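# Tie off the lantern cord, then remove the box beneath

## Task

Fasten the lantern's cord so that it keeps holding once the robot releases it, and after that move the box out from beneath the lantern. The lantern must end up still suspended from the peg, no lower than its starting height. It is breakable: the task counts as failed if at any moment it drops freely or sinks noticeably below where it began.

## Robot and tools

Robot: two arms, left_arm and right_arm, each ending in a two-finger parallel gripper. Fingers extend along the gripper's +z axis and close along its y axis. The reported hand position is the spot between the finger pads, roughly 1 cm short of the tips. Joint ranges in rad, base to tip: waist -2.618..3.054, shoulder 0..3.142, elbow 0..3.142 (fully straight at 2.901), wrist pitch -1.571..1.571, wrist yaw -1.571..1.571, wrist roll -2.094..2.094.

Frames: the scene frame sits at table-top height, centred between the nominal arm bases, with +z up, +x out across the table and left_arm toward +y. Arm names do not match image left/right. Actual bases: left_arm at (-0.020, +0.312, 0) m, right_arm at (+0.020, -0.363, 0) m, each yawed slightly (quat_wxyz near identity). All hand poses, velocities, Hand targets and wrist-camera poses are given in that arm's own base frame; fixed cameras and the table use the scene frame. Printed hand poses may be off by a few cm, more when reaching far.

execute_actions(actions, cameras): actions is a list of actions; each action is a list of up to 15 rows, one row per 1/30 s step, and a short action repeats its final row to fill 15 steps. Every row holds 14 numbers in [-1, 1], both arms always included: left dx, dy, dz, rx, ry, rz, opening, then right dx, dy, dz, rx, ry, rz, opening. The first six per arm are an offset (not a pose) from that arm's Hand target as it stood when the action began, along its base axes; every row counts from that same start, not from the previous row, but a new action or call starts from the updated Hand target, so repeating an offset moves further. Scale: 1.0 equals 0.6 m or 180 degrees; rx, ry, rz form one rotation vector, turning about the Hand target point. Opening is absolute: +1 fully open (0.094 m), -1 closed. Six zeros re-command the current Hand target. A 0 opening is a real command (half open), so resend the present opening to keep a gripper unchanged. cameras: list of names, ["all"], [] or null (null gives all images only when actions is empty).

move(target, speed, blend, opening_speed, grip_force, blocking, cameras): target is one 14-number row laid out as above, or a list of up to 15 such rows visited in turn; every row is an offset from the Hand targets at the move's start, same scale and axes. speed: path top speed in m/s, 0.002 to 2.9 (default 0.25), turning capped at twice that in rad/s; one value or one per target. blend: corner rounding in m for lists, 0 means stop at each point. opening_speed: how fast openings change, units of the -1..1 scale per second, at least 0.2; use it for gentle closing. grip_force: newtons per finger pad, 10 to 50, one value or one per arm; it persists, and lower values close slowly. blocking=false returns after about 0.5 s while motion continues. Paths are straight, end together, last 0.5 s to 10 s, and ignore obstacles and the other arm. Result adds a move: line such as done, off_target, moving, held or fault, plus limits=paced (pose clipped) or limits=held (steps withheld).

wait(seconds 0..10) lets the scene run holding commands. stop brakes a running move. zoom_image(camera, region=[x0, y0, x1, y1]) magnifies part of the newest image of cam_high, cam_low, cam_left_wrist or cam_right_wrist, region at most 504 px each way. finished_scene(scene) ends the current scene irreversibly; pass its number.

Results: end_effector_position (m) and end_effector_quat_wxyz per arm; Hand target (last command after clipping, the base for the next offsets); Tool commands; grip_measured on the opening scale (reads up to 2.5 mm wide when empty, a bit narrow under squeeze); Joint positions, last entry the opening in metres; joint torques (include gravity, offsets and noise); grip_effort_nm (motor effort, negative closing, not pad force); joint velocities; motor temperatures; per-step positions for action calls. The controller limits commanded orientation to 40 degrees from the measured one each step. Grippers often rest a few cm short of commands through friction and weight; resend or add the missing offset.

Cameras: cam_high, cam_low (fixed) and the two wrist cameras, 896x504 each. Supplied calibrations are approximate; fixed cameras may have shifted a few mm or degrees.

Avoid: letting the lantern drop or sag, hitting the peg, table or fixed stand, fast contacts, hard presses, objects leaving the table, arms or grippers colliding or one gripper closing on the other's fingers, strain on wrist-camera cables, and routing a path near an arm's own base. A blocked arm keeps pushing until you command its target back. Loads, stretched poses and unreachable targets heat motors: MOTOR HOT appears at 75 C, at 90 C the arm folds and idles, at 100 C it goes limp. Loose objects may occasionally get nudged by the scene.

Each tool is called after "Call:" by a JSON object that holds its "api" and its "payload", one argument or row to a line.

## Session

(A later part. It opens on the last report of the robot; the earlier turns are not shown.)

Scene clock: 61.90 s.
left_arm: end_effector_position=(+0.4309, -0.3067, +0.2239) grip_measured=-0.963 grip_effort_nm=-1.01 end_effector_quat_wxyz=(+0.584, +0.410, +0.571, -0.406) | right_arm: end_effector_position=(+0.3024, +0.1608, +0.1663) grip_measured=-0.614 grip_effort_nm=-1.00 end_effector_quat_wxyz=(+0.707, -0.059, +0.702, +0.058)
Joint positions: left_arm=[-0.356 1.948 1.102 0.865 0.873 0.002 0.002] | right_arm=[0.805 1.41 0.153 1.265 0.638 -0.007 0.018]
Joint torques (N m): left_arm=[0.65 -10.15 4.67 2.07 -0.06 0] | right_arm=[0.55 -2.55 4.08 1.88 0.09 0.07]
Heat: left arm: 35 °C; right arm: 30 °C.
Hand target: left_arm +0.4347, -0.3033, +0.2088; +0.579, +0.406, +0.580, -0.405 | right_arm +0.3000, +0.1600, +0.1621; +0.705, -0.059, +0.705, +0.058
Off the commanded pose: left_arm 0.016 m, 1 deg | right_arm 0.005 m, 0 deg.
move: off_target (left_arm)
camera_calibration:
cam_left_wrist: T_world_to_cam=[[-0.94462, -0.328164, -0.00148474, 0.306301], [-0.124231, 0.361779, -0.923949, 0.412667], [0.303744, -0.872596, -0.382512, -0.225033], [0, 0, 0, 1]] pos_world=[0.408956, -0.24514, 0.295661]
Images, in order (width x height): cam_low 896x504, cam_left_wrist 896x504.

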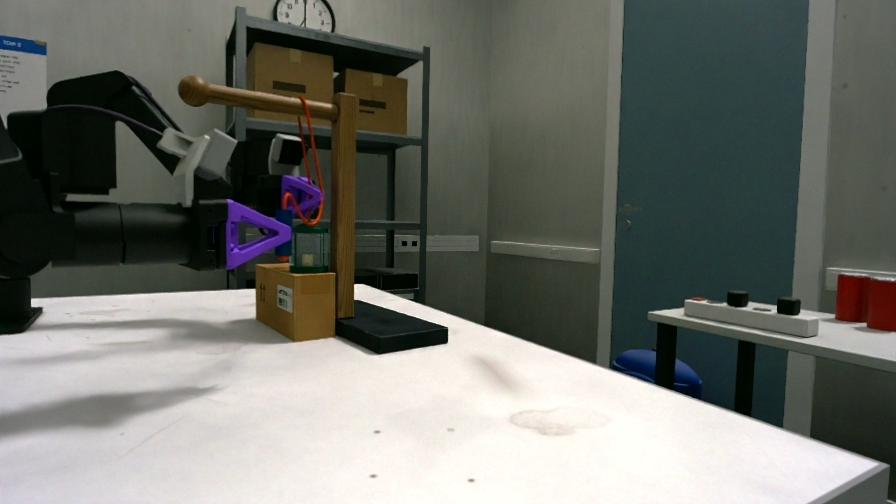

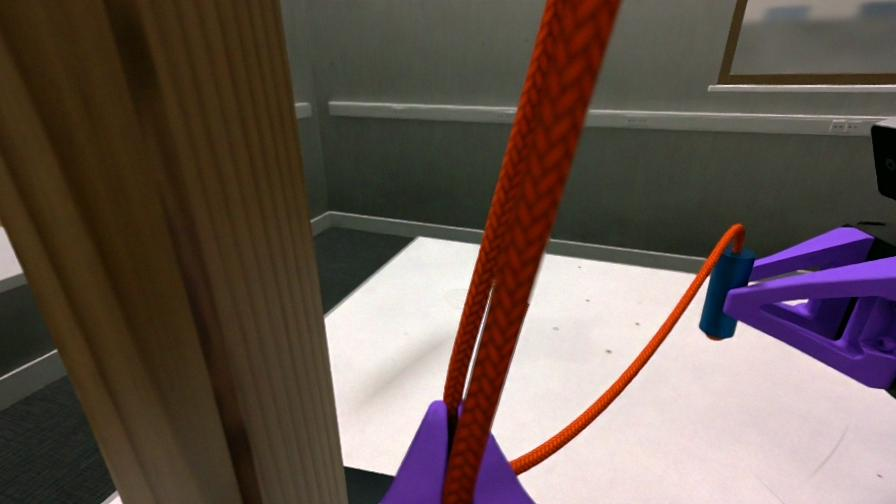

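Call:
{"api": "move", "payload": {
  "target": [
    [0,0,0.01,0,0,0,-0.3,0,0,0,0,0,0,-0.78],
    [-0.21,0.4,0,0,0,0,-0.3,0,0,0,0,0,0,-0.78]
  ],
  "speed": 0.15
}}

Call:
{"api": "move", "payload": {
  "target": [
    [0,0,0,0,0,0,-0.3,0.017,0.133,-0.05,0,0,0.056,-0.78],
    [0,0,0,0,0,0,-0.3,0.033,0.3,-0.05,0,0,0.11,-0.78],
    [0,0,0,0,0,0,-0.3,0.017,0.467,-0.017,0,0,0.08,-0.78]
  ],
  "speed": 0.12,
  "blend": [0.03,0.03,0],
  "cameras": ["all"]
}}

Scene clock: 70.37 s.
left_arm: end_effector_position=(+0.3144, -0.0635, +0.2074) grip_measured=-0.301 grip_effort_nm=0.09 end_effector_quat_wxyz=(+0.590, +0.386, +0.593, -0.390) | right_arm: end_effector_position=(+0.3025, +0.1607, +0.1663) grip_measured=-0.614 grip_effort_nm=-1.00 end_effector_quat_wxyz=(+0.707, -0.059, +0.702, +0.058)
Joint positions: left_arm=[0.394 1.535 0.531 0.996 1.555 0.002 0.033] | right_arm=[0.805 1.41 0.153 1.265 0.639 -0.007 0.018]
Joint torques (N m): left_arm=[0.43 -8.83 3.67 1.42 0.02 -0.01] | right_arm=[0.57 -2.54 4.12 1.87 0.09 0.07]
Heat: left arm: 35 °C; right arm: 30 °C.
Hand target: left_arm +0.3087, -0.0633, +0.2088; +0.579, +0.406, +0.580, -0.405 | right_arm +0.3000, +0.1600, +0.1621; +0.705, -0.059, +0.705, +0.058
Off the commanded pose: left_arm 0.006 m, 3 deg | right_arm 0.005 m, 0 deg.
joint sent to its limit (left arm) — joint 5 (wrist yaw), upper limit. The joint targets are off in orientation, not in position.
move: off_target (left_arm)

Scene clock: 73.57 s.
left_arm: end_effector_position=(+0.3142, -0.0636, +0.2077) grip_measured=-0.301 grip_effort_nm=0.10 end_effector_quat_wxyz=(+0.591, +0.387, +0.592, -0.389) | right_arm: end_effector_position=(+0.3078, +0.4359, +0.1571) grip_measured=-0.614 grip_effort_nm=-1.00 end_effector_quat_wxyz=(+0.694, -0.148, +0.689, +0.150)
Joint positions: left_arm=[0.394 1.535 0.531 1 1.556 0.002 0.033] | right_arm=[1.191 2.103 1.004 1.11 0.766 -0.007 0.018]
Joint torques (N m): left_arm=[0.4 -8.77 3.62 1.4 0.04 -0.03] | right_arm=[0.12 -8.38 7.49 1.6 0.07 0.06]
Heat: left arm: 35 °C; right arm: 31 °C.
Hand target: left_arm +0.3087, -0.0633, +0.2088; +0.579, +0.406, +0.579, -0.405 | right_arm +0.3101, +0.4402, +0.1517; +0.692, -0.147, +0.692, +0.146
Off the commanded pose: left_arm 0.006 m, 3 deg | right_arm 0.007 m, 1 deg.
joint sent to its limit (left arm) — joint 5 (wrist yaw), upper limit. The joint targets are off in orientation, not in position.
move: off_target (left_arm)
camera_calibration:
cam_left_wrist: T_world_to_cam=[[-0.920158, -0.391188, 0.0168026, 0.260339], [-0.168167, 0.356083, -0.919198, 0.307744], [0.353596, -0.848632, -0.393437, 0.00447613], [0, 0, 0, 1]] pos_world=[0.289723, -0.00394214, 0.280264]
cam_right_wrist: T_world_to_cam=[[0.423189, -0.905928, 0.0143442, 0.26369], [-0.364419, -0.184685, -0.912738, 0.376195], [0.829523, 0.381034, -0.408294, -0.267148], [0, 0, 0, 1]] pos_world=[0.247108, 0.410154, 0.23051]

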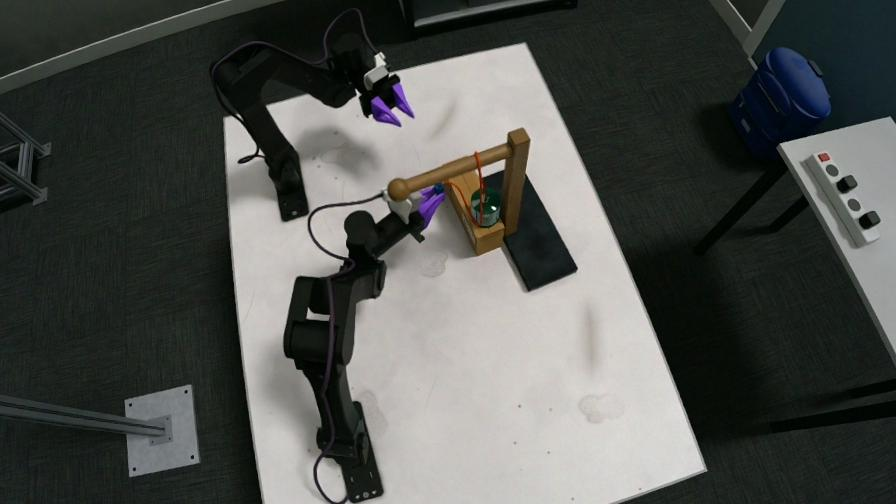

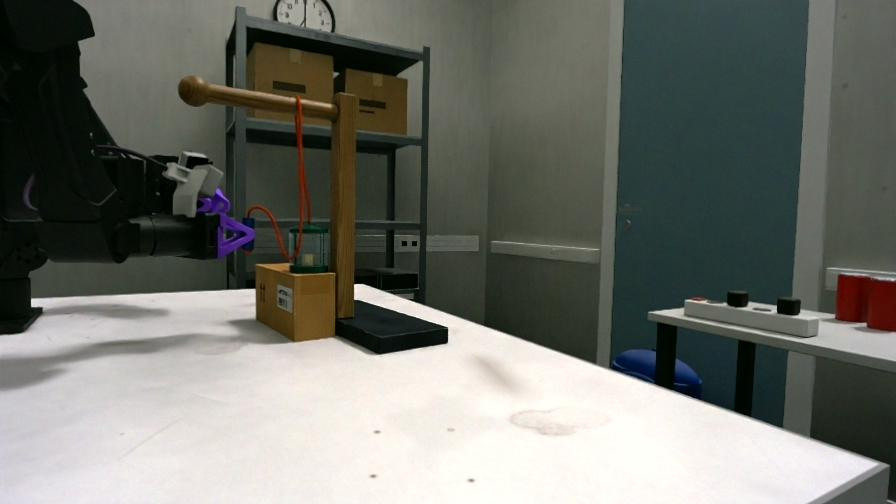

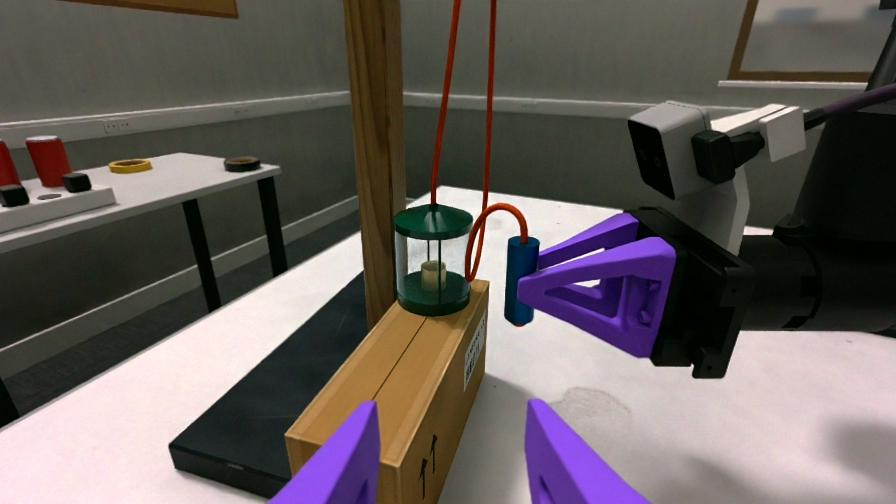

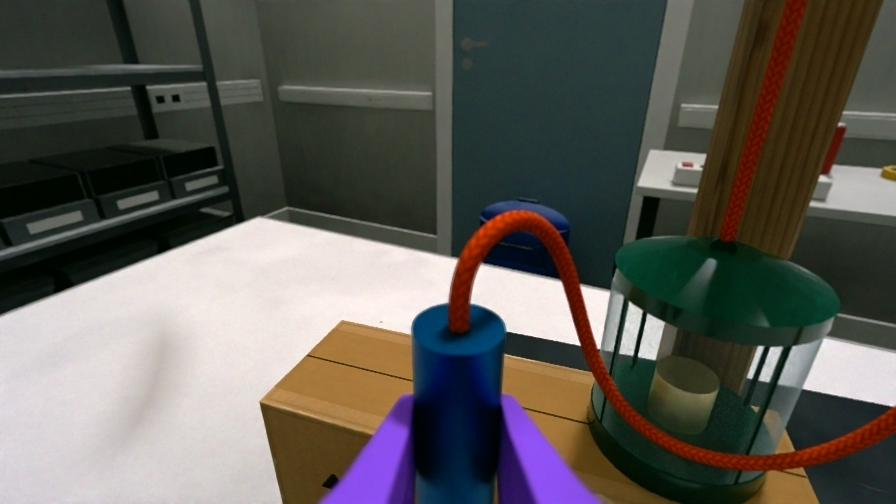

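Call:
{"api": "move", "payload": {
  "target": [
    [0,0,0,0,0,0,-0.3,0,0.017,0.247,0,0,-0.05,-0.78],
    [0,0,0,0,0,0,-0.3,0.067,0,0.53,0,0,-0.08,-0.78]
  ],
  "speed": 0.15,
  "blend": [0.04,0],
  "cameras": ["all"]
}}

Scene clock: 78.07 s.
left_arm: end_effector_position=(+0.3142, -0.0636, +0.2077) grip_measured=-0.301 grip_effort_nm=0.09 end_effector_quat_wxyz=(+0.591, +0.387, +0.592, -0.389) | right_arm: end_effector_position=(+0.3470, +0.4391, +0.4717) grip_measured=-0.614 grip_effort_nm=-1.00 end_effector_quat_wxyz=(+0.706, -0.065, +0.703, +0.061)
Joint positions: left_arm=[0.394 1.535 0.531 1 1.556 0.002 0.033] | right_arm=[1.174 2.084 2.348 -0.256 0.995 -0.014 0.018]
Joint torques (N m): left_arm=[0.47 -8.79 3.6 1.41 0.04 -0.05] | right_arm=[-0.23 -9.24 8.58 1.48 0.11 0.12]
Heat: left arm: 34 °C; right arm: 31 °C.
Hand target: left_arm +0.3087, -0.0633, +0.2088; +0.579, +0.406, +0.579, -0.405 | right_arm +0.3504, +0.4401, +0.4697; +0.705, -0.059, +0.705, +0.058
Off the commanded pose: left_arm 0.006 m, 3 deg | right_arm 0.004 m, 1 deg.
joint sent to its limit (left arm) — joint 5 (wrist yaw), upper limit. The joint targets are off in orientation, not in position.
move: off_target (left_arm)
camera_calibration:
cam_left_wrist: T_world_to_cam=[[-0.920158, -0.391188, 0.0168026, 0.260339], [-0.168167, 0.356083, -0.919198, 0.307744], [0.353596, -0.848632, -0.393437, 0.00447613], [0, 0, 0, 1]] pos_world=[0.289723, -0.00394214, 0.280264]
cam_right_wrist: T_world_to_cam=[[0.190231, -0.981496, 0.0218488, 0.355869], [-0.400122, -0.0978351, -0.911225, 0.651737], [0.896501, 0.164601, -0.41133, -0.0991612], [0, 0, 0, 1]] pos_world=[0.281975, 0.429369, 0.545315]

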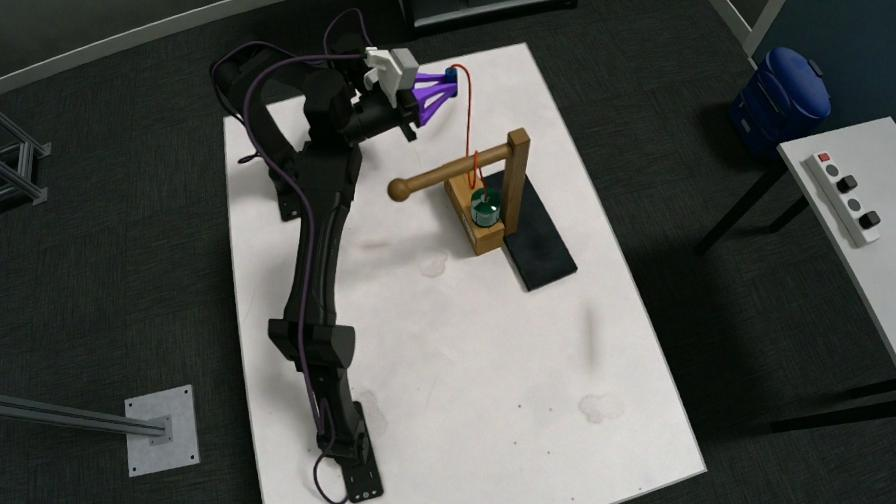

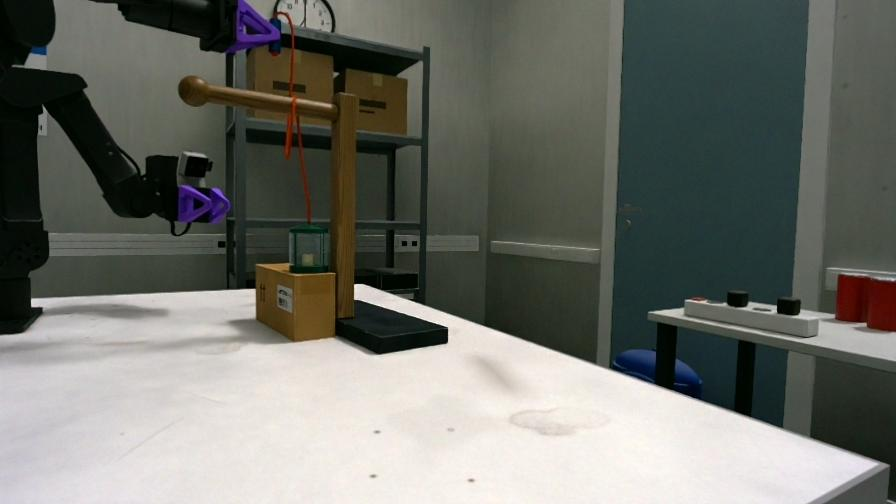

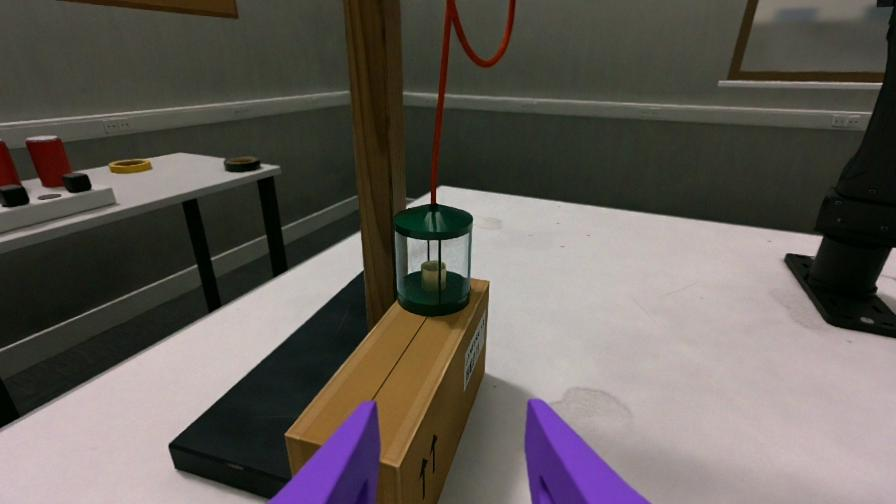

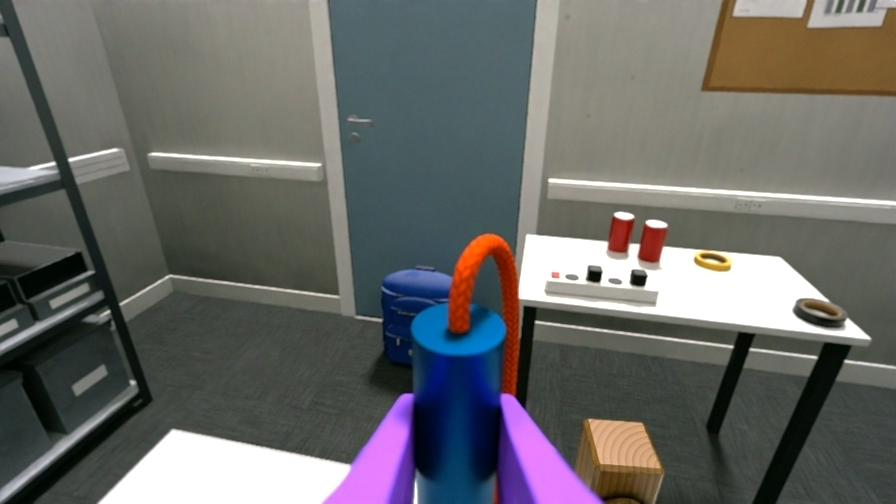

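Call:
{"api": "move", "payload": {
  "target": [
    [0,0,0,0,0,0,-0.3,0.025,-0.183,0.01,0,0,0,-0.78],
    [0,0,0,0,0,0,-0.3,0.05,-0.383,-0.083,0,0,0,-0.78],
    [0,0,0,0,0,0,-0.3,0.033,-0.417,-0.5,0,0,0,-0.78]
  ],
  "speed": 0.15,
  "blend": [0.04,0.04,0],
  "cameras": ["all"]
}}

Scene clock: 83.33 s.
left_arm: end_effector_position=(+0.3142, -0.0636, +0.2077) grip_measured=-0.301 grip_effort_nm=0.10 end_effector_quat_wxyz=(+0.591, +0.387, +0.592, -0.389) | right_arm: end_effector_position=(+0.3697, +0.1908, +0.1762) grip_measured=-0.614 grip_effort_nm=-1.00 end_effector_quat_wxyz=(+0.708, -0.055, +0.702, +0.059)
Joint positions: left_arm=[0.394 1.535 0.531 1 1.556 0.002 0.033] | right_arm=[0.698 1.639 0.428 1.222 0.537 -0.001 0.018]
Joint torques (N m): left_arm=[0.43 -8.73 3.58 1.42 0.04 -0.05] | right_arm=[-0.49 -4.4 4.64 1.89 -0.14 0]
Heat: left arm: 34 °C; right arm: 31 °C.
Hand target: left_arm +0.3087, -0.0633, +0.2088; +0.579, +0.406, +0.579, -0.405 | right_arm +0.3702, +0.1899, +0.1699; +0.705, -0.059, +0.705, +0.058
Off the commanded pose: left_arm 0.006 m, 3 deg | right_arm 0.007 m, 1 deg.
joint sent to its limit (left arm) — joint 5 (wrist yaw), upper limit. The joint targets are off in orientation, not in position.
move: off_target (left_arm)
camera_calibration:
cam_left_wrist: T_world_to_cam=[[-0.920158, -0.391188, 0.0168026, 0.260339], [-0.168167, 0.356083, -0.919198, 0.307744], [0.353596, -0.848632, -0.393437, 0.00447613], [0, 0, 0, 1]] pos_world=[0.289723, -0.00394214, 0.280264]
cam_right_wrist: T_world_to_cam=[[0.172628, -0.98493, 0.0106324, 0.123454], [-0.399139, -0.0798172, -0.91341, 0.363773], [0.900493, 0.153436, -0.406903, -0.200426], [0, 0, 0, 1]] pos_world=[0.304367, 0.181381, 0.249408]

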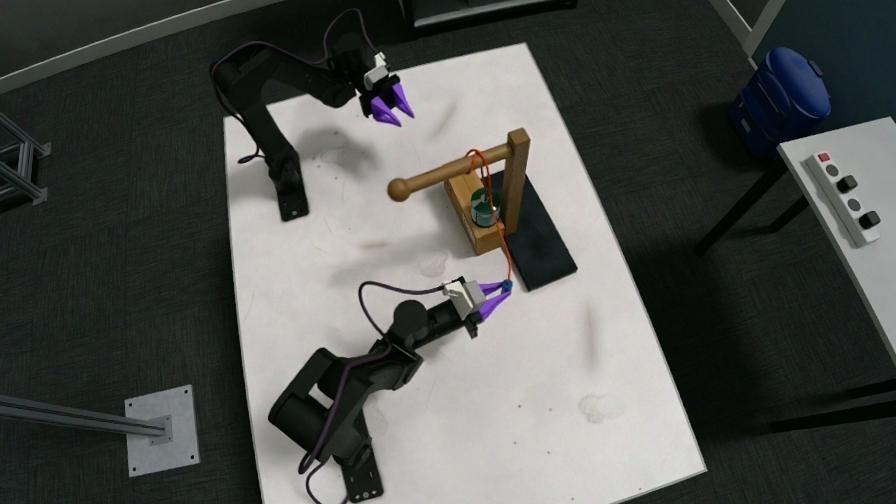

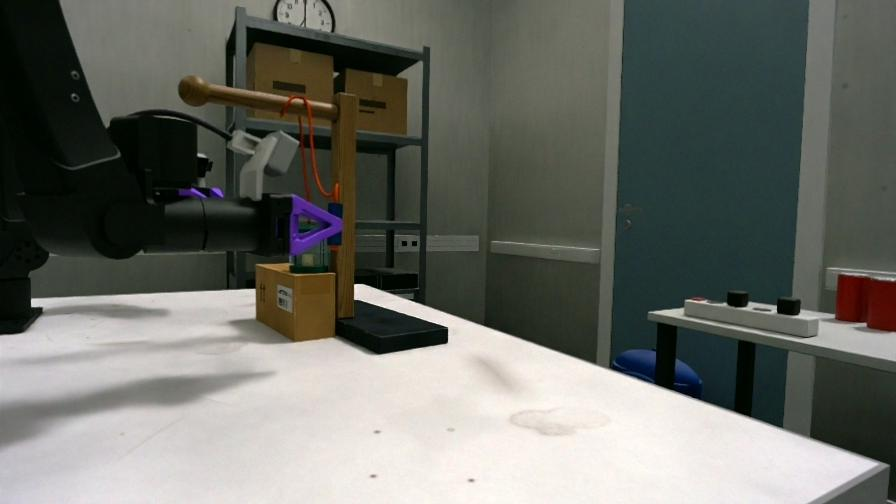

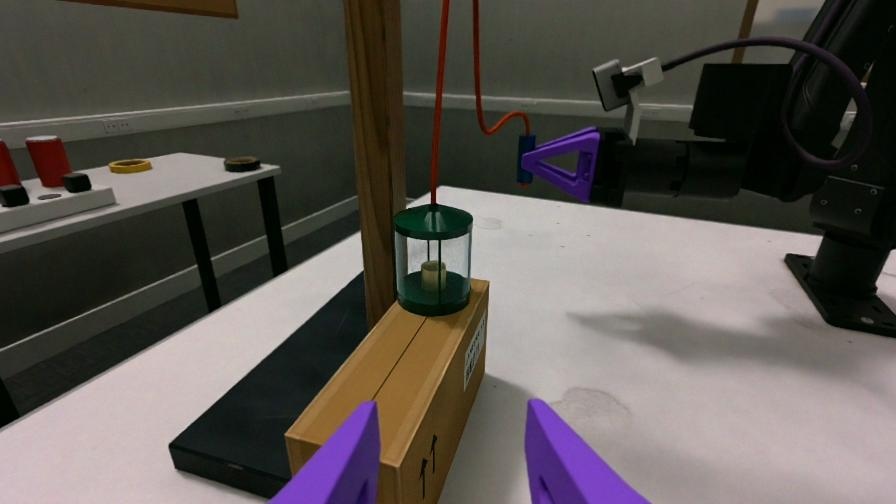

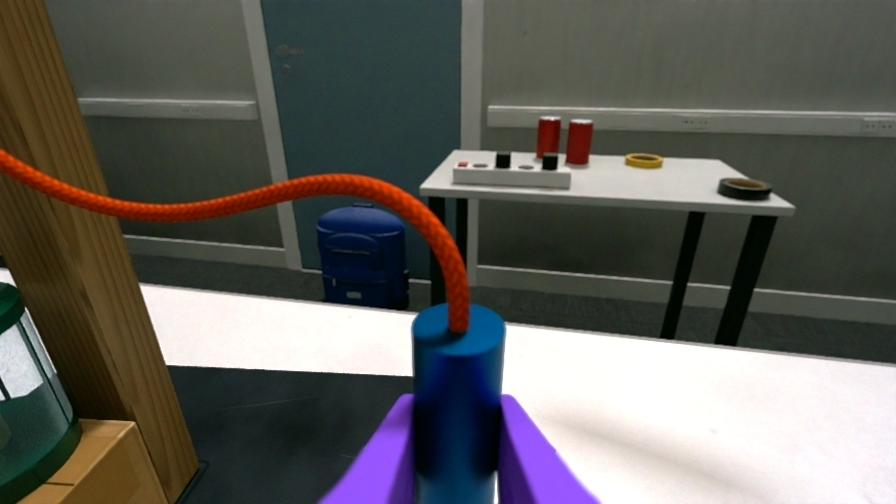

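Call:
{"api": "move", "payload": {
  "target": [0,0,0,0,0,0,-0.3,-0.03,-0.15,-0.1,0,0,0,-0.78],
  "speed": 0.1,
  "cameras": ["all"]
}}

Scene clock: 85.77 s.
left_arm: end_effector_position=(+0.3142, -0.0636, +0.2077) grip_measured=-0.301 grip_effort_nm=0.10 end_effector_quat_wxyz=(+0.591, +0.387, +0.592, -0.389) | right_arm: end_effector_position=(+0.3500, +0.1408, +0.1081) grip_measured=-0.614 grip_effort_nm=-1.00 end_effector_quat_wxyz=(+0.664, -0.127, +0.730, +0.102)
Joint positions: left_arm=[0.394 1.535 0.531 1 1.556 0.002 0.033] | right_arm=[0.43 1.758 0.184 1.475 0.105 -0.011 0.018]
Joint torques (N m): left_arm=[0.49 -8.79 3.59 1.4 0.04 -0.04] | right_arm=[-3.49 -3.21 0.38 2.79 1.25 0.23]
Heat: left arm: 34 °C; right arm: 32 °C.
Hand target: left_arm +0.3087, -0.0633, +0.2088; +0.579, +0.406, +0.579, -0.405 | right_arm +0.3522, +0.0999, +0.1097; +0.705, -0.059, +0.705, +0.058
Off the commanded pose: left_arm 0.006 m, 3 deg | right_arm 0.041 m, 11 deg.
joint sent to its limit (left arm) — joint 5 (wrist yaw), upper limit. The joint targets are off in orientation, not in position.
joint sent to its limit (right arm) — joint 4 (wrist pitch), upper limit. The joint targets are off in orientation, not in position.
move: off_target (left_arm, right_arm)
camera_calibration:
cam_left_wrist: T_world_to_cam=[[-0.920158, -0.391188, 0.0168026, 0.260339], [-0.168167, 0.356083, -0.919198, 0.307744], [0.353596, -0.848632, -0.393437, 0.00447613], [0, 0, 0, 1]] pos_world=[0.289723, -0.00394214, 0.280264]
cam_right_wrist: T_world_to_cam=[[0.334246, -0.941857, 0.034435, 0.0131386], [-0.464237, -0.196325, -0.863678, 0.323509], [0.820221, 0.272695, -0.502866, -0.181035], [0, 0, 0, 1]] pos_world=[0.294282, 0.125255, 0.187919]

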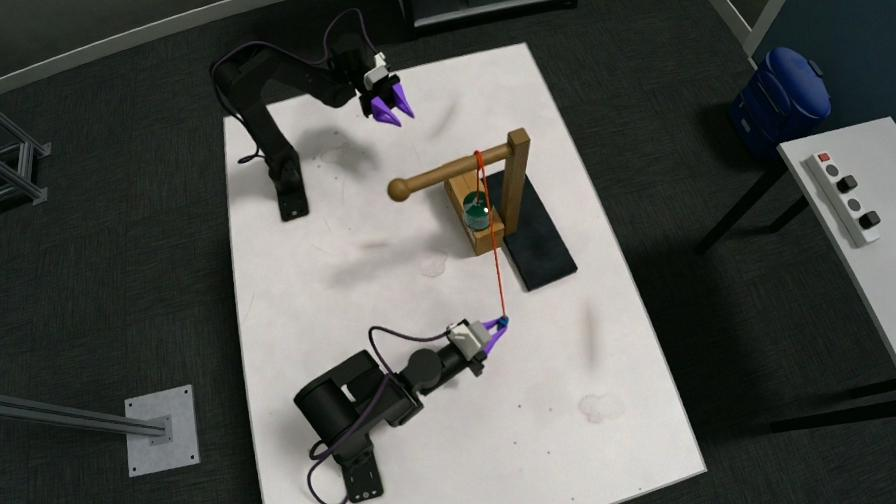

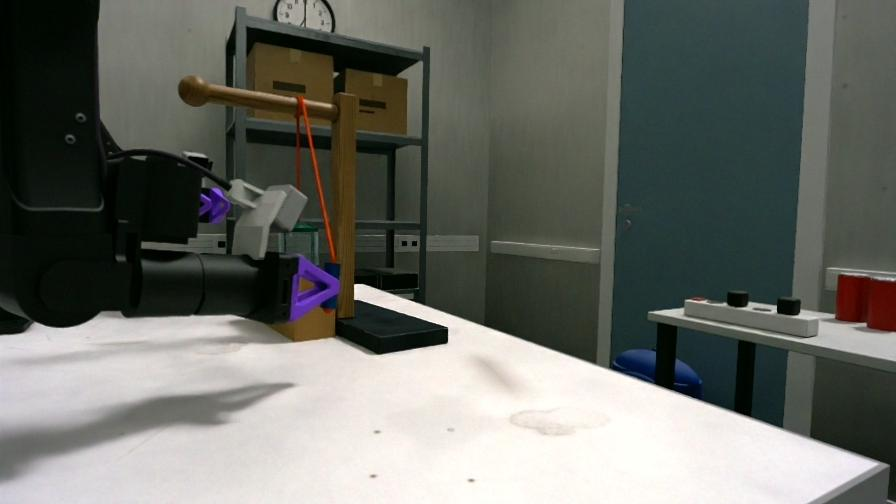

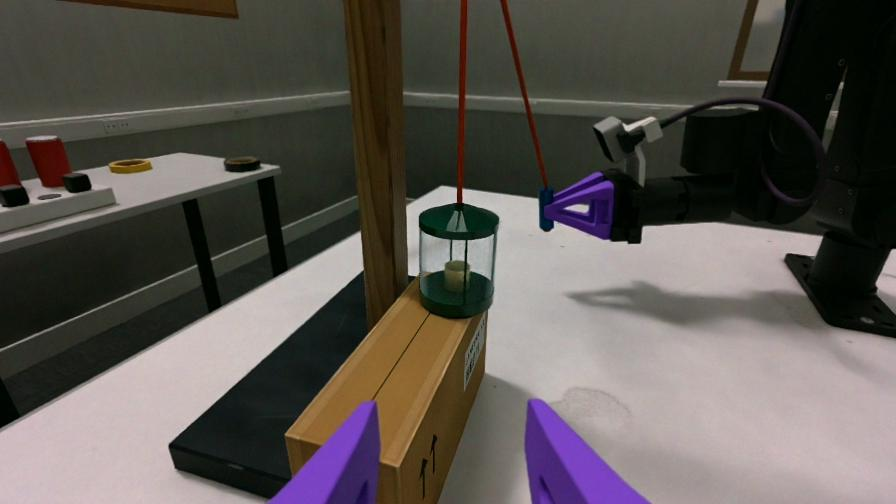

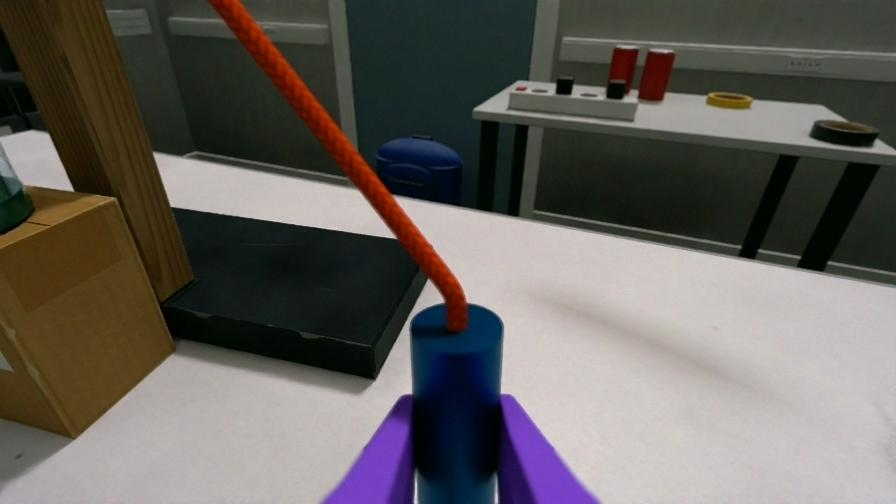

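Call:
{"api": "move", "payload": {
  "target": [0.12,-0.31,0.02,0,0,0,0,0,0,0,0,0,0,-0.78],
  "speed": 0.15,
  "cameras": ["cam_left_wrist","cam_low"]
}}

Scene clock: 90.60 s.
left_arm: end_effector_position=(+0.3736, -0.2472, +0.2271) grip_measured=-0.001 grip_effort_nm=0.10 end_effector_quat_wxyz=(+0.585, +0.410, +0.570, -0.406) | right_arm: end_effector_position=(+0.3500, +0.1408, +0.1081) grip_measured=-0.614 grip_effort_nm=-1.00 end_effector_quat_wxyz=(+0.664, -0.128, +0.730, +0.102)
Joint positions: left_arm=[-0.245 1.704 0.79 0.939 0.984 -0.004 0.047] | right_arm=[0.43 1.758 0.184 1.475 0.104 -0.011 0.018]
Joint torques (N m): left_arm=[-0.27 -7.25 6.99 1.59 -0.14 0.03] | right_arm=[-3.48 -3.25 0.34 2.79 1.26 0.23]
Motor temperatures (°C): left_arm=[23 30 28 34 25 26 27] | right_arm=[27 29 29 35 25 25 23]
Heat: left arm: 34 °C; right arm: 35 °C.
Hand target: left_arm +0.3808, -0.2492, +0.2208; +0.579, +0.406, +0.580, -0.405 | right_arm +0.3522, +0.0999, +0.1098; +0.705, -0.059, +0.705, +0.058
Off the commanded pose: left_arm 0.010 m, 1 deg | right_arm 0.041 m, 11 deg.
joint sent to its limit (right arm) — joint 4 (wrist pitch), upper limit. The joint targets are off in orientation, not in position.
move: off_target (right_arm)
camera_calibration:
cam_left_wrist: T_world_to_cam=[[-0.944617, -0.328166, -0.00242291, 0.271922], [-0.122821, 0.360363, -0.924691, 0.386302], [0.304326, -0.873181, -0.380711, -0.155257], [0, 0, 0, 1]] pos_world=[0.351557, -0.185541, 0.29876]
Images, in order (width x height): cam_low 896x504, cam_left_wrist 896x504.

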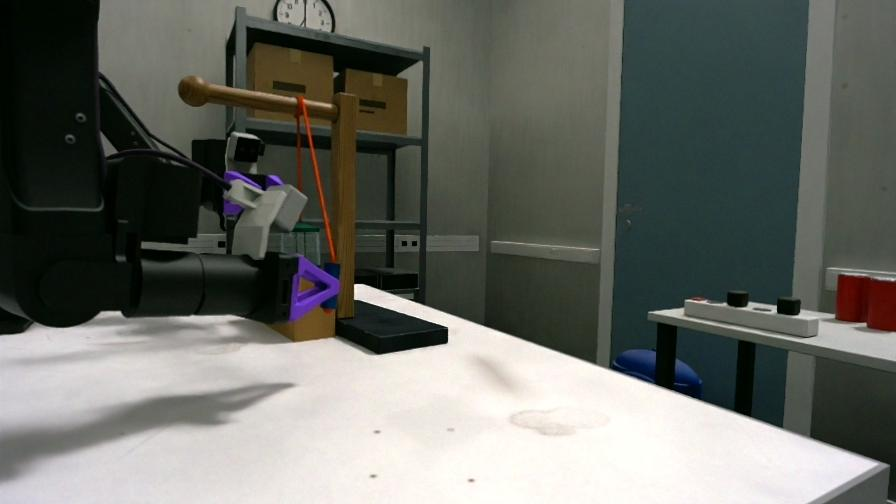

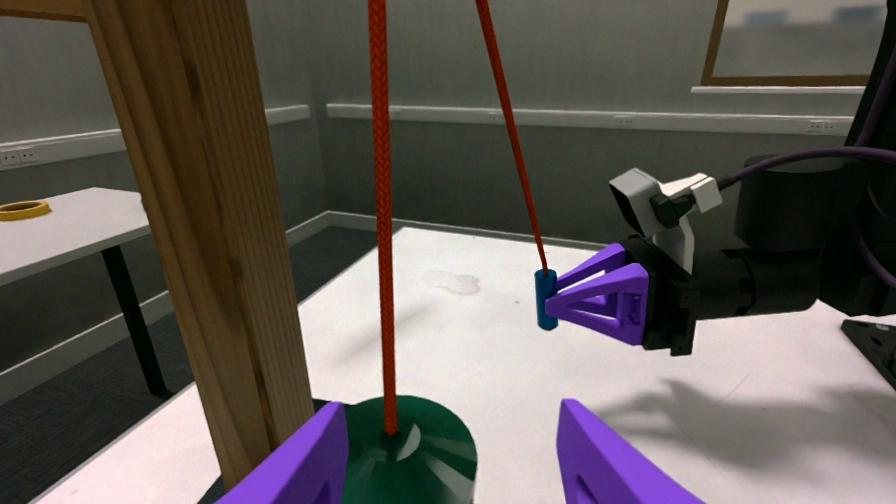

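Call:
{"api": "move", "payload": {
  "target": [0.057,-0.05,0.025,0,0,0,0,0,0,0,0,0,0,-0.78],
  "speed": 0.06,
  "cameras": ["cam_left_wrist"]
}}

Scene clock: 93.53 s.
left_arm: end_effector_position=(+0.4084, -0.2750, +0.2447) grip_measured=-0.001 grip_effort_nm=0.09 end_effector_quat_wxyz=(+0.587, +0.409, +0.570, -0.405) | right_arm: end_effector_position=(+0.3500, +0.1408, +0.1081) grip_measured=-0.614 grip_effort_nm=-1.00 end_effector_quat_wxyz=(+0.664, -0.128, +0.730, +0.102)
Joint positions: left_arm=[-0.297 1.801 0.991 0.839 0.928 -0.004 0.047] | right_arm=[0.43 1.758 0.184 1.475 0.104 -0.011 0.018]
Joint torques (N m): left_arm=[-0.49 -8.44 7.36 1.66 -0.2 0.04] | right_arm=[-3.48 -3.23 0.35 2.79 1.26 0.22]
Heat: left arm: 34 °C; right arm: 36 °C.
Hand target: left_arm +0.4150, -0.2792, +0.2358; +0.579, +0.406, +0.580, -0.405 | right_arm +0.3522, +0.0999, +0.1098; +0.705, -0.059, +0.705, +0.058
Off the commanded pose: left_arm 0.012 m, 2 deg | right_arm 0.041 m, 11 deg.
joint sent to its limit (right arm) — joint 4 (wrist pitch), upper limit. The joint targets are off in orientation, not in position.
move: off_target (left_arm, right_arm)
camera_calibration:
cam_left_wrist: T_world_to_cam=[[-0.943227, -0.332116, -0.00467335, 0.294606], [-0.121324, 0.357596, -0.925962, 0.415727], [0.309198, -0.872825, -0.377588, -0.186089], [0, 0, 0, 1]] pos_world=[0.385857, -0.213242, 0.316059]
Images, in order (width x height): cam_left_wrist 896x504.

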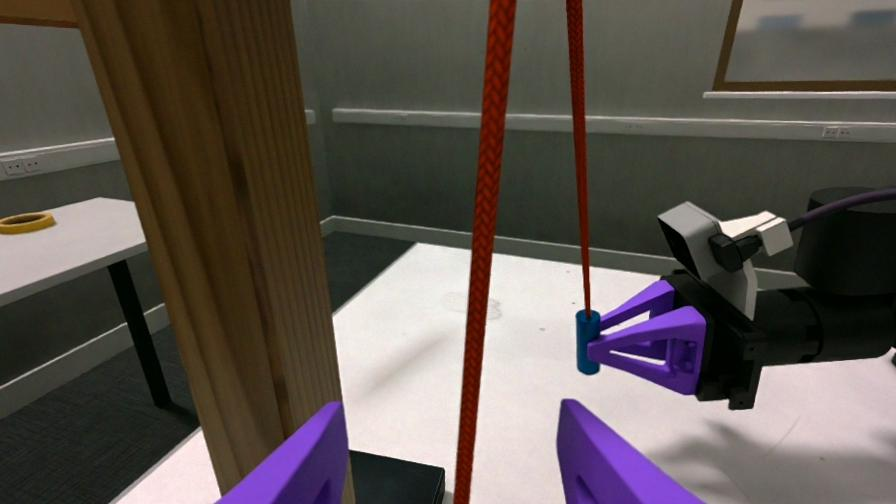

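Call:
{"api": "move", "payload": {
  "target": [0.014,-0.042,0,0,0,0,0,0,0,0,0,0,0,-0.78],
  "speed": 0.06,
  "cameras": ["cam_left_wrist","cam_low"]
}}

Scene clock: 95.40 s.
left_arm: end_effector_position=(+0.4162, -0.3007, +0.2455) grip_measured=-0.001 grip_effort_nm=0.09 end_effector_quat_wxyz=(+0.587, +0.409, +0.569, -0.406) | right_arm: end_effector_position=(+0.3500, +0.1408, +0.1081) grip_measured=-0.614 grip_effort_nm=-1.00 end_effector_quat_wxyz=(+0.664, -0.128, +0.730, +0.102)
Joint positions: left_arm=[-0.355 1.853 1.062 0.82 0.873 -0.004 0.047] | right_arm=[0.43 1.758 0.184 1.475 0.104 -0.011 0.018]
Joint torques (N m): left_arm=[-0.39 -9.05 7.54 1.65 -0.09 0.03] | right_arm=[-3.47 -3.26 0.34 2.78 1.26 0.23]
Heat: left arm: 34 °C; right arm: 37 °C.
Hand target: left_arm +0.4234, -0.3044, +0.2359; +0.579, +0.406, +0.579, -0.405 | right_arm +0.3522, +0.0999, +0.1098; +0.705, -0.059, +0.705, +0.058
Off the commanded pose: left_arm 0.013 m, 2 deg | right_arm 0.041 m, 11 deg.
joint sent to its limit (right arm) — joint 4 (wrist pitch), upper limit. The joint targets are off in orientation, not in position.
move: off_target (left_arm, right_arm)
camera_calibration:
cam_left_wrist: T_world_to_cam=[[-0.944143, -0.329515, -0.00372106, 0.294368], [-0.120777, 0.356518, -0.926449, 0.426238], [0.306605, -0.874251, -0.376402, -0.210214], [0, 0, 0, 1]] pos_world=[0.393858, -0.238743, 0.316859]
Images, in order (width x height): cam_low 896x504, cam_left_wrist 896x504.

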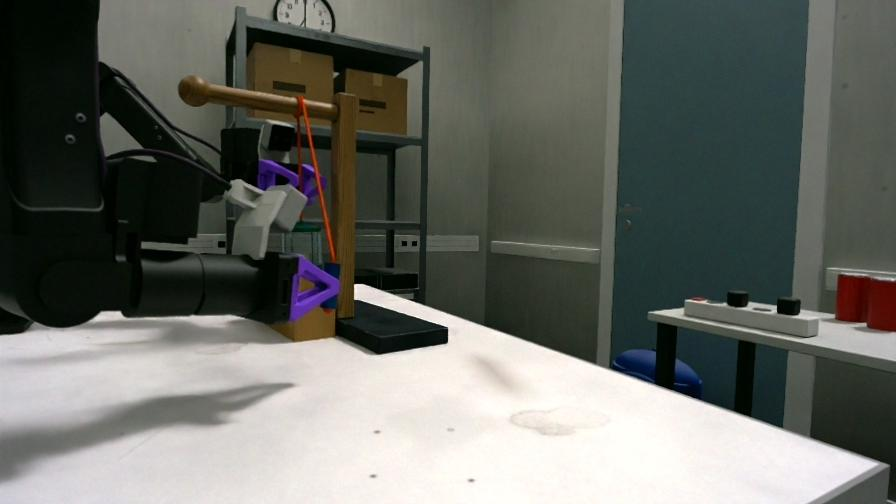

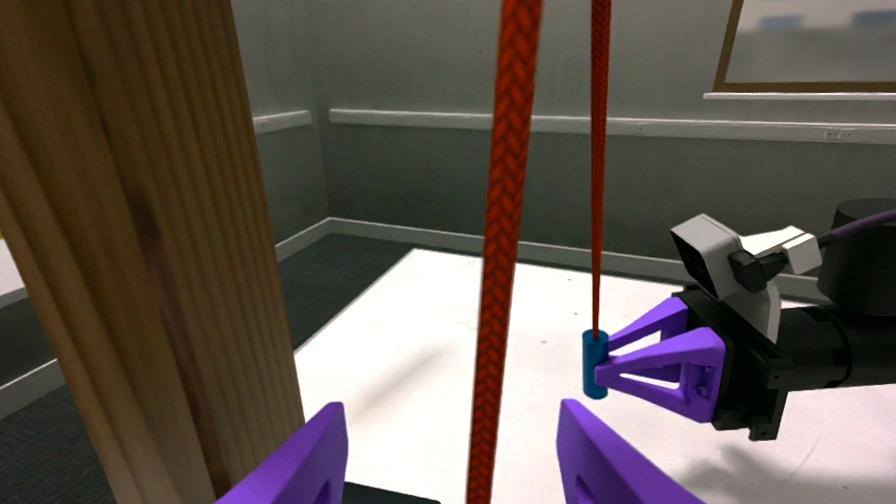

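Shift sideways slightly and forward 5 mm; close.

Call:
{"api": "move", "payload": {
  "target": [-0.004,-0.014,0,0,0,0,0,0,0,0,0,0,0,-0.78],
  "speed": 0.04
}}

Call:
{"api": "move", "payload": {
  "target": [0,0,0,0,0,0,-1,0,0,0,0,0,0,-0.78],
  "opening_speed": 0.7,
  "cameras": ["cam_left_wrist"]
}}

Scene clock: 97.00 s.
left_arm: end_effector_position=(+0.4136, -0.3081, +0.2453) grip_measured=-0.001 grip_effort_nm=0.09 end_effector_quat_wxyz=(+0.587, +0.408, +0.569, -0.406) | right_arm: end_effector_position=(+0.3500, +0.1408, +0.1081) grip_measured=-0.614 grip_effort_nm=-1.00 end_effector_quat_wxyz=(+0.664, -0.128, +0.730, +0.102)
Joint positions: left_arm=[-0.376 1.853 1.062 0.819 0.85 -0.004 0.047] | right_arm=[0.43 1.758 0.184 1.475 0.104 -0.011 0.018]
Joint torques (N m): left_arm=[-0.47 -8.83 7.8 1.68 -0.2 0.05] | right_arm=[-3.49 -3.22 0.32 2.78 1.25 0.23]
Heat: left arm: 34 °C; right arm: 38 °C.
Hand target: left_arm +0.4210, -0.3128, +0.2359; +0.579, +0.406, +0.579, -0.405 | right_arm +0.3522, +0.0999, +0.1098; +0.705, -0.059, +0.705, +0.058
Off the commanded pose: left_arm 0.013 m, 1 deg | right_arm 0.041 m, 11 deg.
joint sent to its limit (right arm) — joint 4 (wrist pitch), upper limit. The joint targets are off in orientation, not in position.
move: off_target (left_arm, right_arm)

Scene clock: 98.63 s.
left_arm: end_effector_position=(+0.4139, -0.3079, +0.2452) grip_measured=-0.977 grip_effort_nm=-0.92 end_effector_quat_wxyz=(+0.587, +0.408, +0.570, -0.405) | right_arm: end_effector_position=(+0.3500, +0.1408, +0.1081) grip_measured=-0.614 grip_effort_nm=-1.00 end_effector_quat_wxyz=(+0.664, -0.128, +0.730, +0.102)
Joint positions: left_arm=[-0.376 1.853 1.062 0.818 0.849 -0.004 0.001] | right_arm=[0.43 1.758 0.184 1.475 0.104 -0.011 0.018]
Joint torques (N m): left_arm=[-0.51 -8.85 7.82 1.68 -0.16 0.04] | right_arm=[-3.48 -3.23 0.34 2.79 1.26 0.24]
Heat: left arm: 34 °C; right arm: 38 °C.
Hand target: left_arm +0.4210, -0.3128, +0.2359; +0.579, +0.406, +0.580, -0.405 | right_arm +0.3522, +0.0999, +0.1098; +0.705, -0.059, +0.705, +0.058
Off the commanded pose: left_arm 0.013 m, 1 deg | right_arm 0.041 m, 11 deg.
joint sent to its limit (right arm) — joint 4 (wrist pitch), upper limit. The joint targets are off in orientation, not in position.
move: off_target (left_arm, right_arm)
camera_calibration:
cam_left_wrist: T_world_to_cam=[[-0.943134, -0.332409, -0.00183977, 0.287991], [-0.12373, 0.356181, -0.926189, 0.429264], [0.308529, -0.873292, -0.377055, -0.216282], [0, 0, 0, 1]] pos_world=[0.391456, -0.246043, 0.316559]
Images, in order (width x height): cam_left_wrist 896x504.

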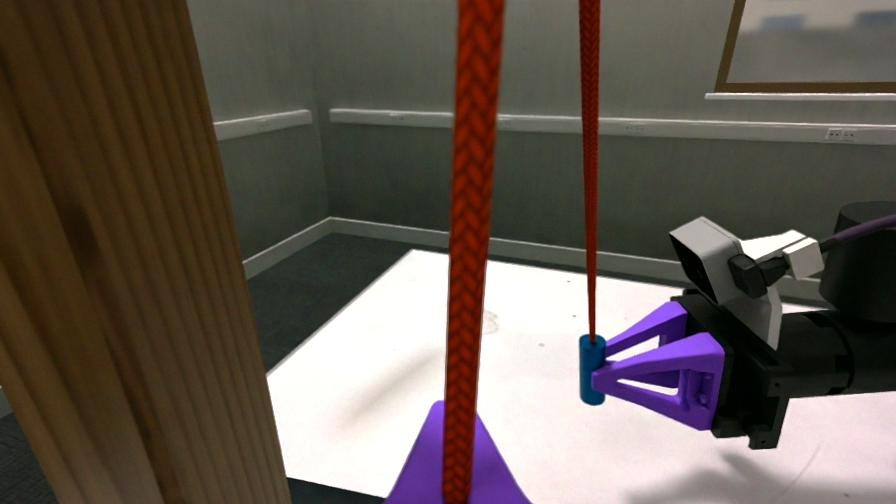

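Call:
{"api": "move", "payload": {
  "target": [0.02,0,0.13,0,0,0,-1,0,0,0,0,0,0,-0.78],
  "speed": 0.05,
  "cameras": ["all"]
}}

Scene clock: 101.40 s.
left_arm: end_effector_position=(+0.4360, -0.3166, +0.2771) grip_measured=-0.980 grip_effort_nm=-1.01 end_effector_quat_wxyz=(+0.551, +0.398, +0.606, -0.414) | right_arm: end_effector_position=(+0.3509, +0.1121, +0.0965) grip_measured=-0.614 grip_effort_nm=-1.00 end_effector_quat_wxyz=(+0.655, -0.091, +0.748, +0.062)
Joint positions: left_arm=[-0.376 1.853 1.289 0.487 0.848 -0.004 0.001] | right_arm=[0.392 1.765 0.156 1.471 0.176 -0.003 0.018]
Joint torques (N m): left_arm=[0.31 -17.18 8.57 1.93 -0.01 0.04] | right_arm=[-1.05 -3.49 2.36 2.82 0.42 0.19]
Heat: left arm: 35 °C; right arm: 39 °C.
Hand target: left_arm +0.4330, -0.3128, +0.3140; +0.579, +0.406, +0.579, -0.405 | right_arm +0.3521, +0.1000, +0.1097; +0.705, -0.059, +0.705, +0.058
Off the commanded pose: left_arm 0.037 m, 5 deg | right_arm 0.018 m, 8 deg.
joint sent to its limit (right arm) — joint 4 (wrist pitch), upper limit. The joint targets are off in orientation, not in position.
move: off_target (left_arm, right_arm)
camera_calibration:
cam_left_wrist: T_world_to_cam=[[-0.939345, -0.334215, 0.0770156, 0.281931], [-0.212581, 0.391136, -0.895445, 0.506008], [0.269147, -0.857504, -0.438459, -0.179514], [0, 0, 0, 1]] pos_world=[0.420714, -0.257626, 0.352679]
cam_right_wrist: T_world_to_cam=[[0.230958, -0.972141, 0.0399943, 0.025311], [-0.51258, -0.15651, -0.844255, 0.318969], [0.826995, 0.174487, -0.534447, -0.168068], [0, 0, 0, 1]] pos_world=[0.296643, 0.103853, 0.178455]

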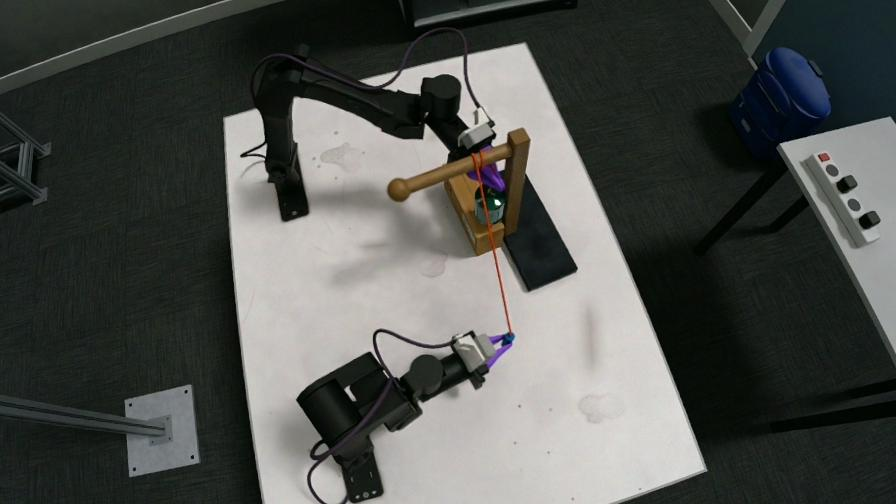

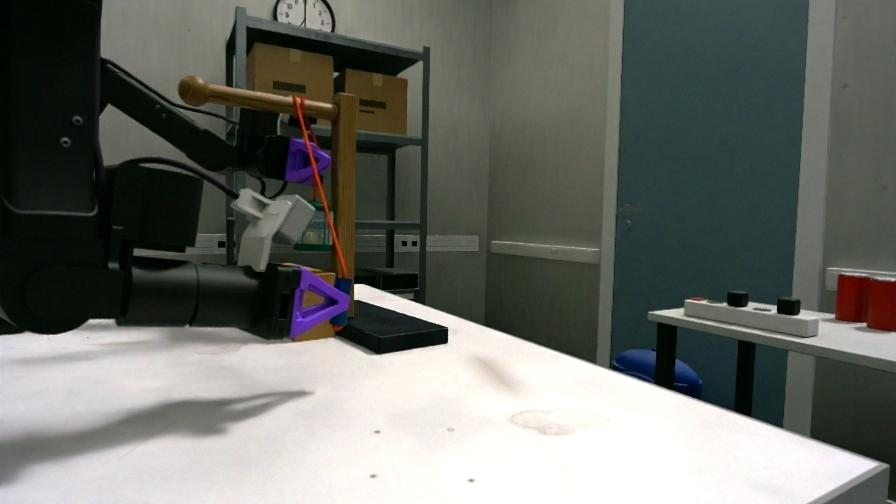

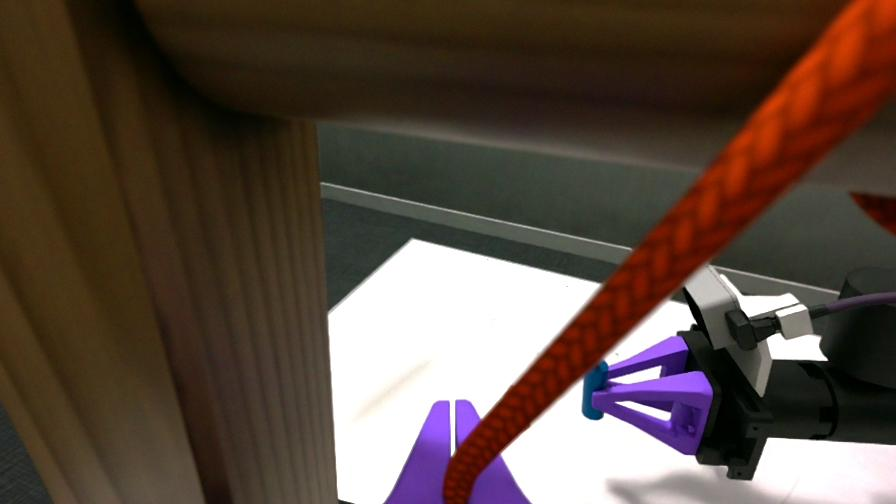

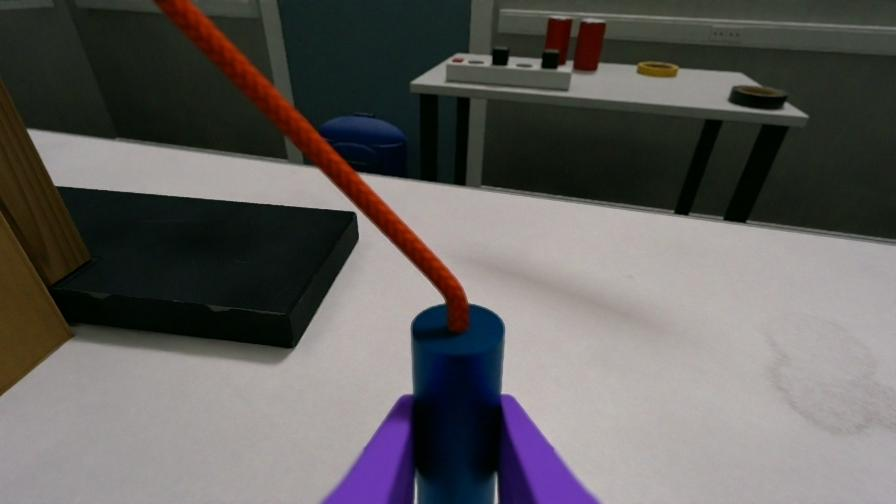

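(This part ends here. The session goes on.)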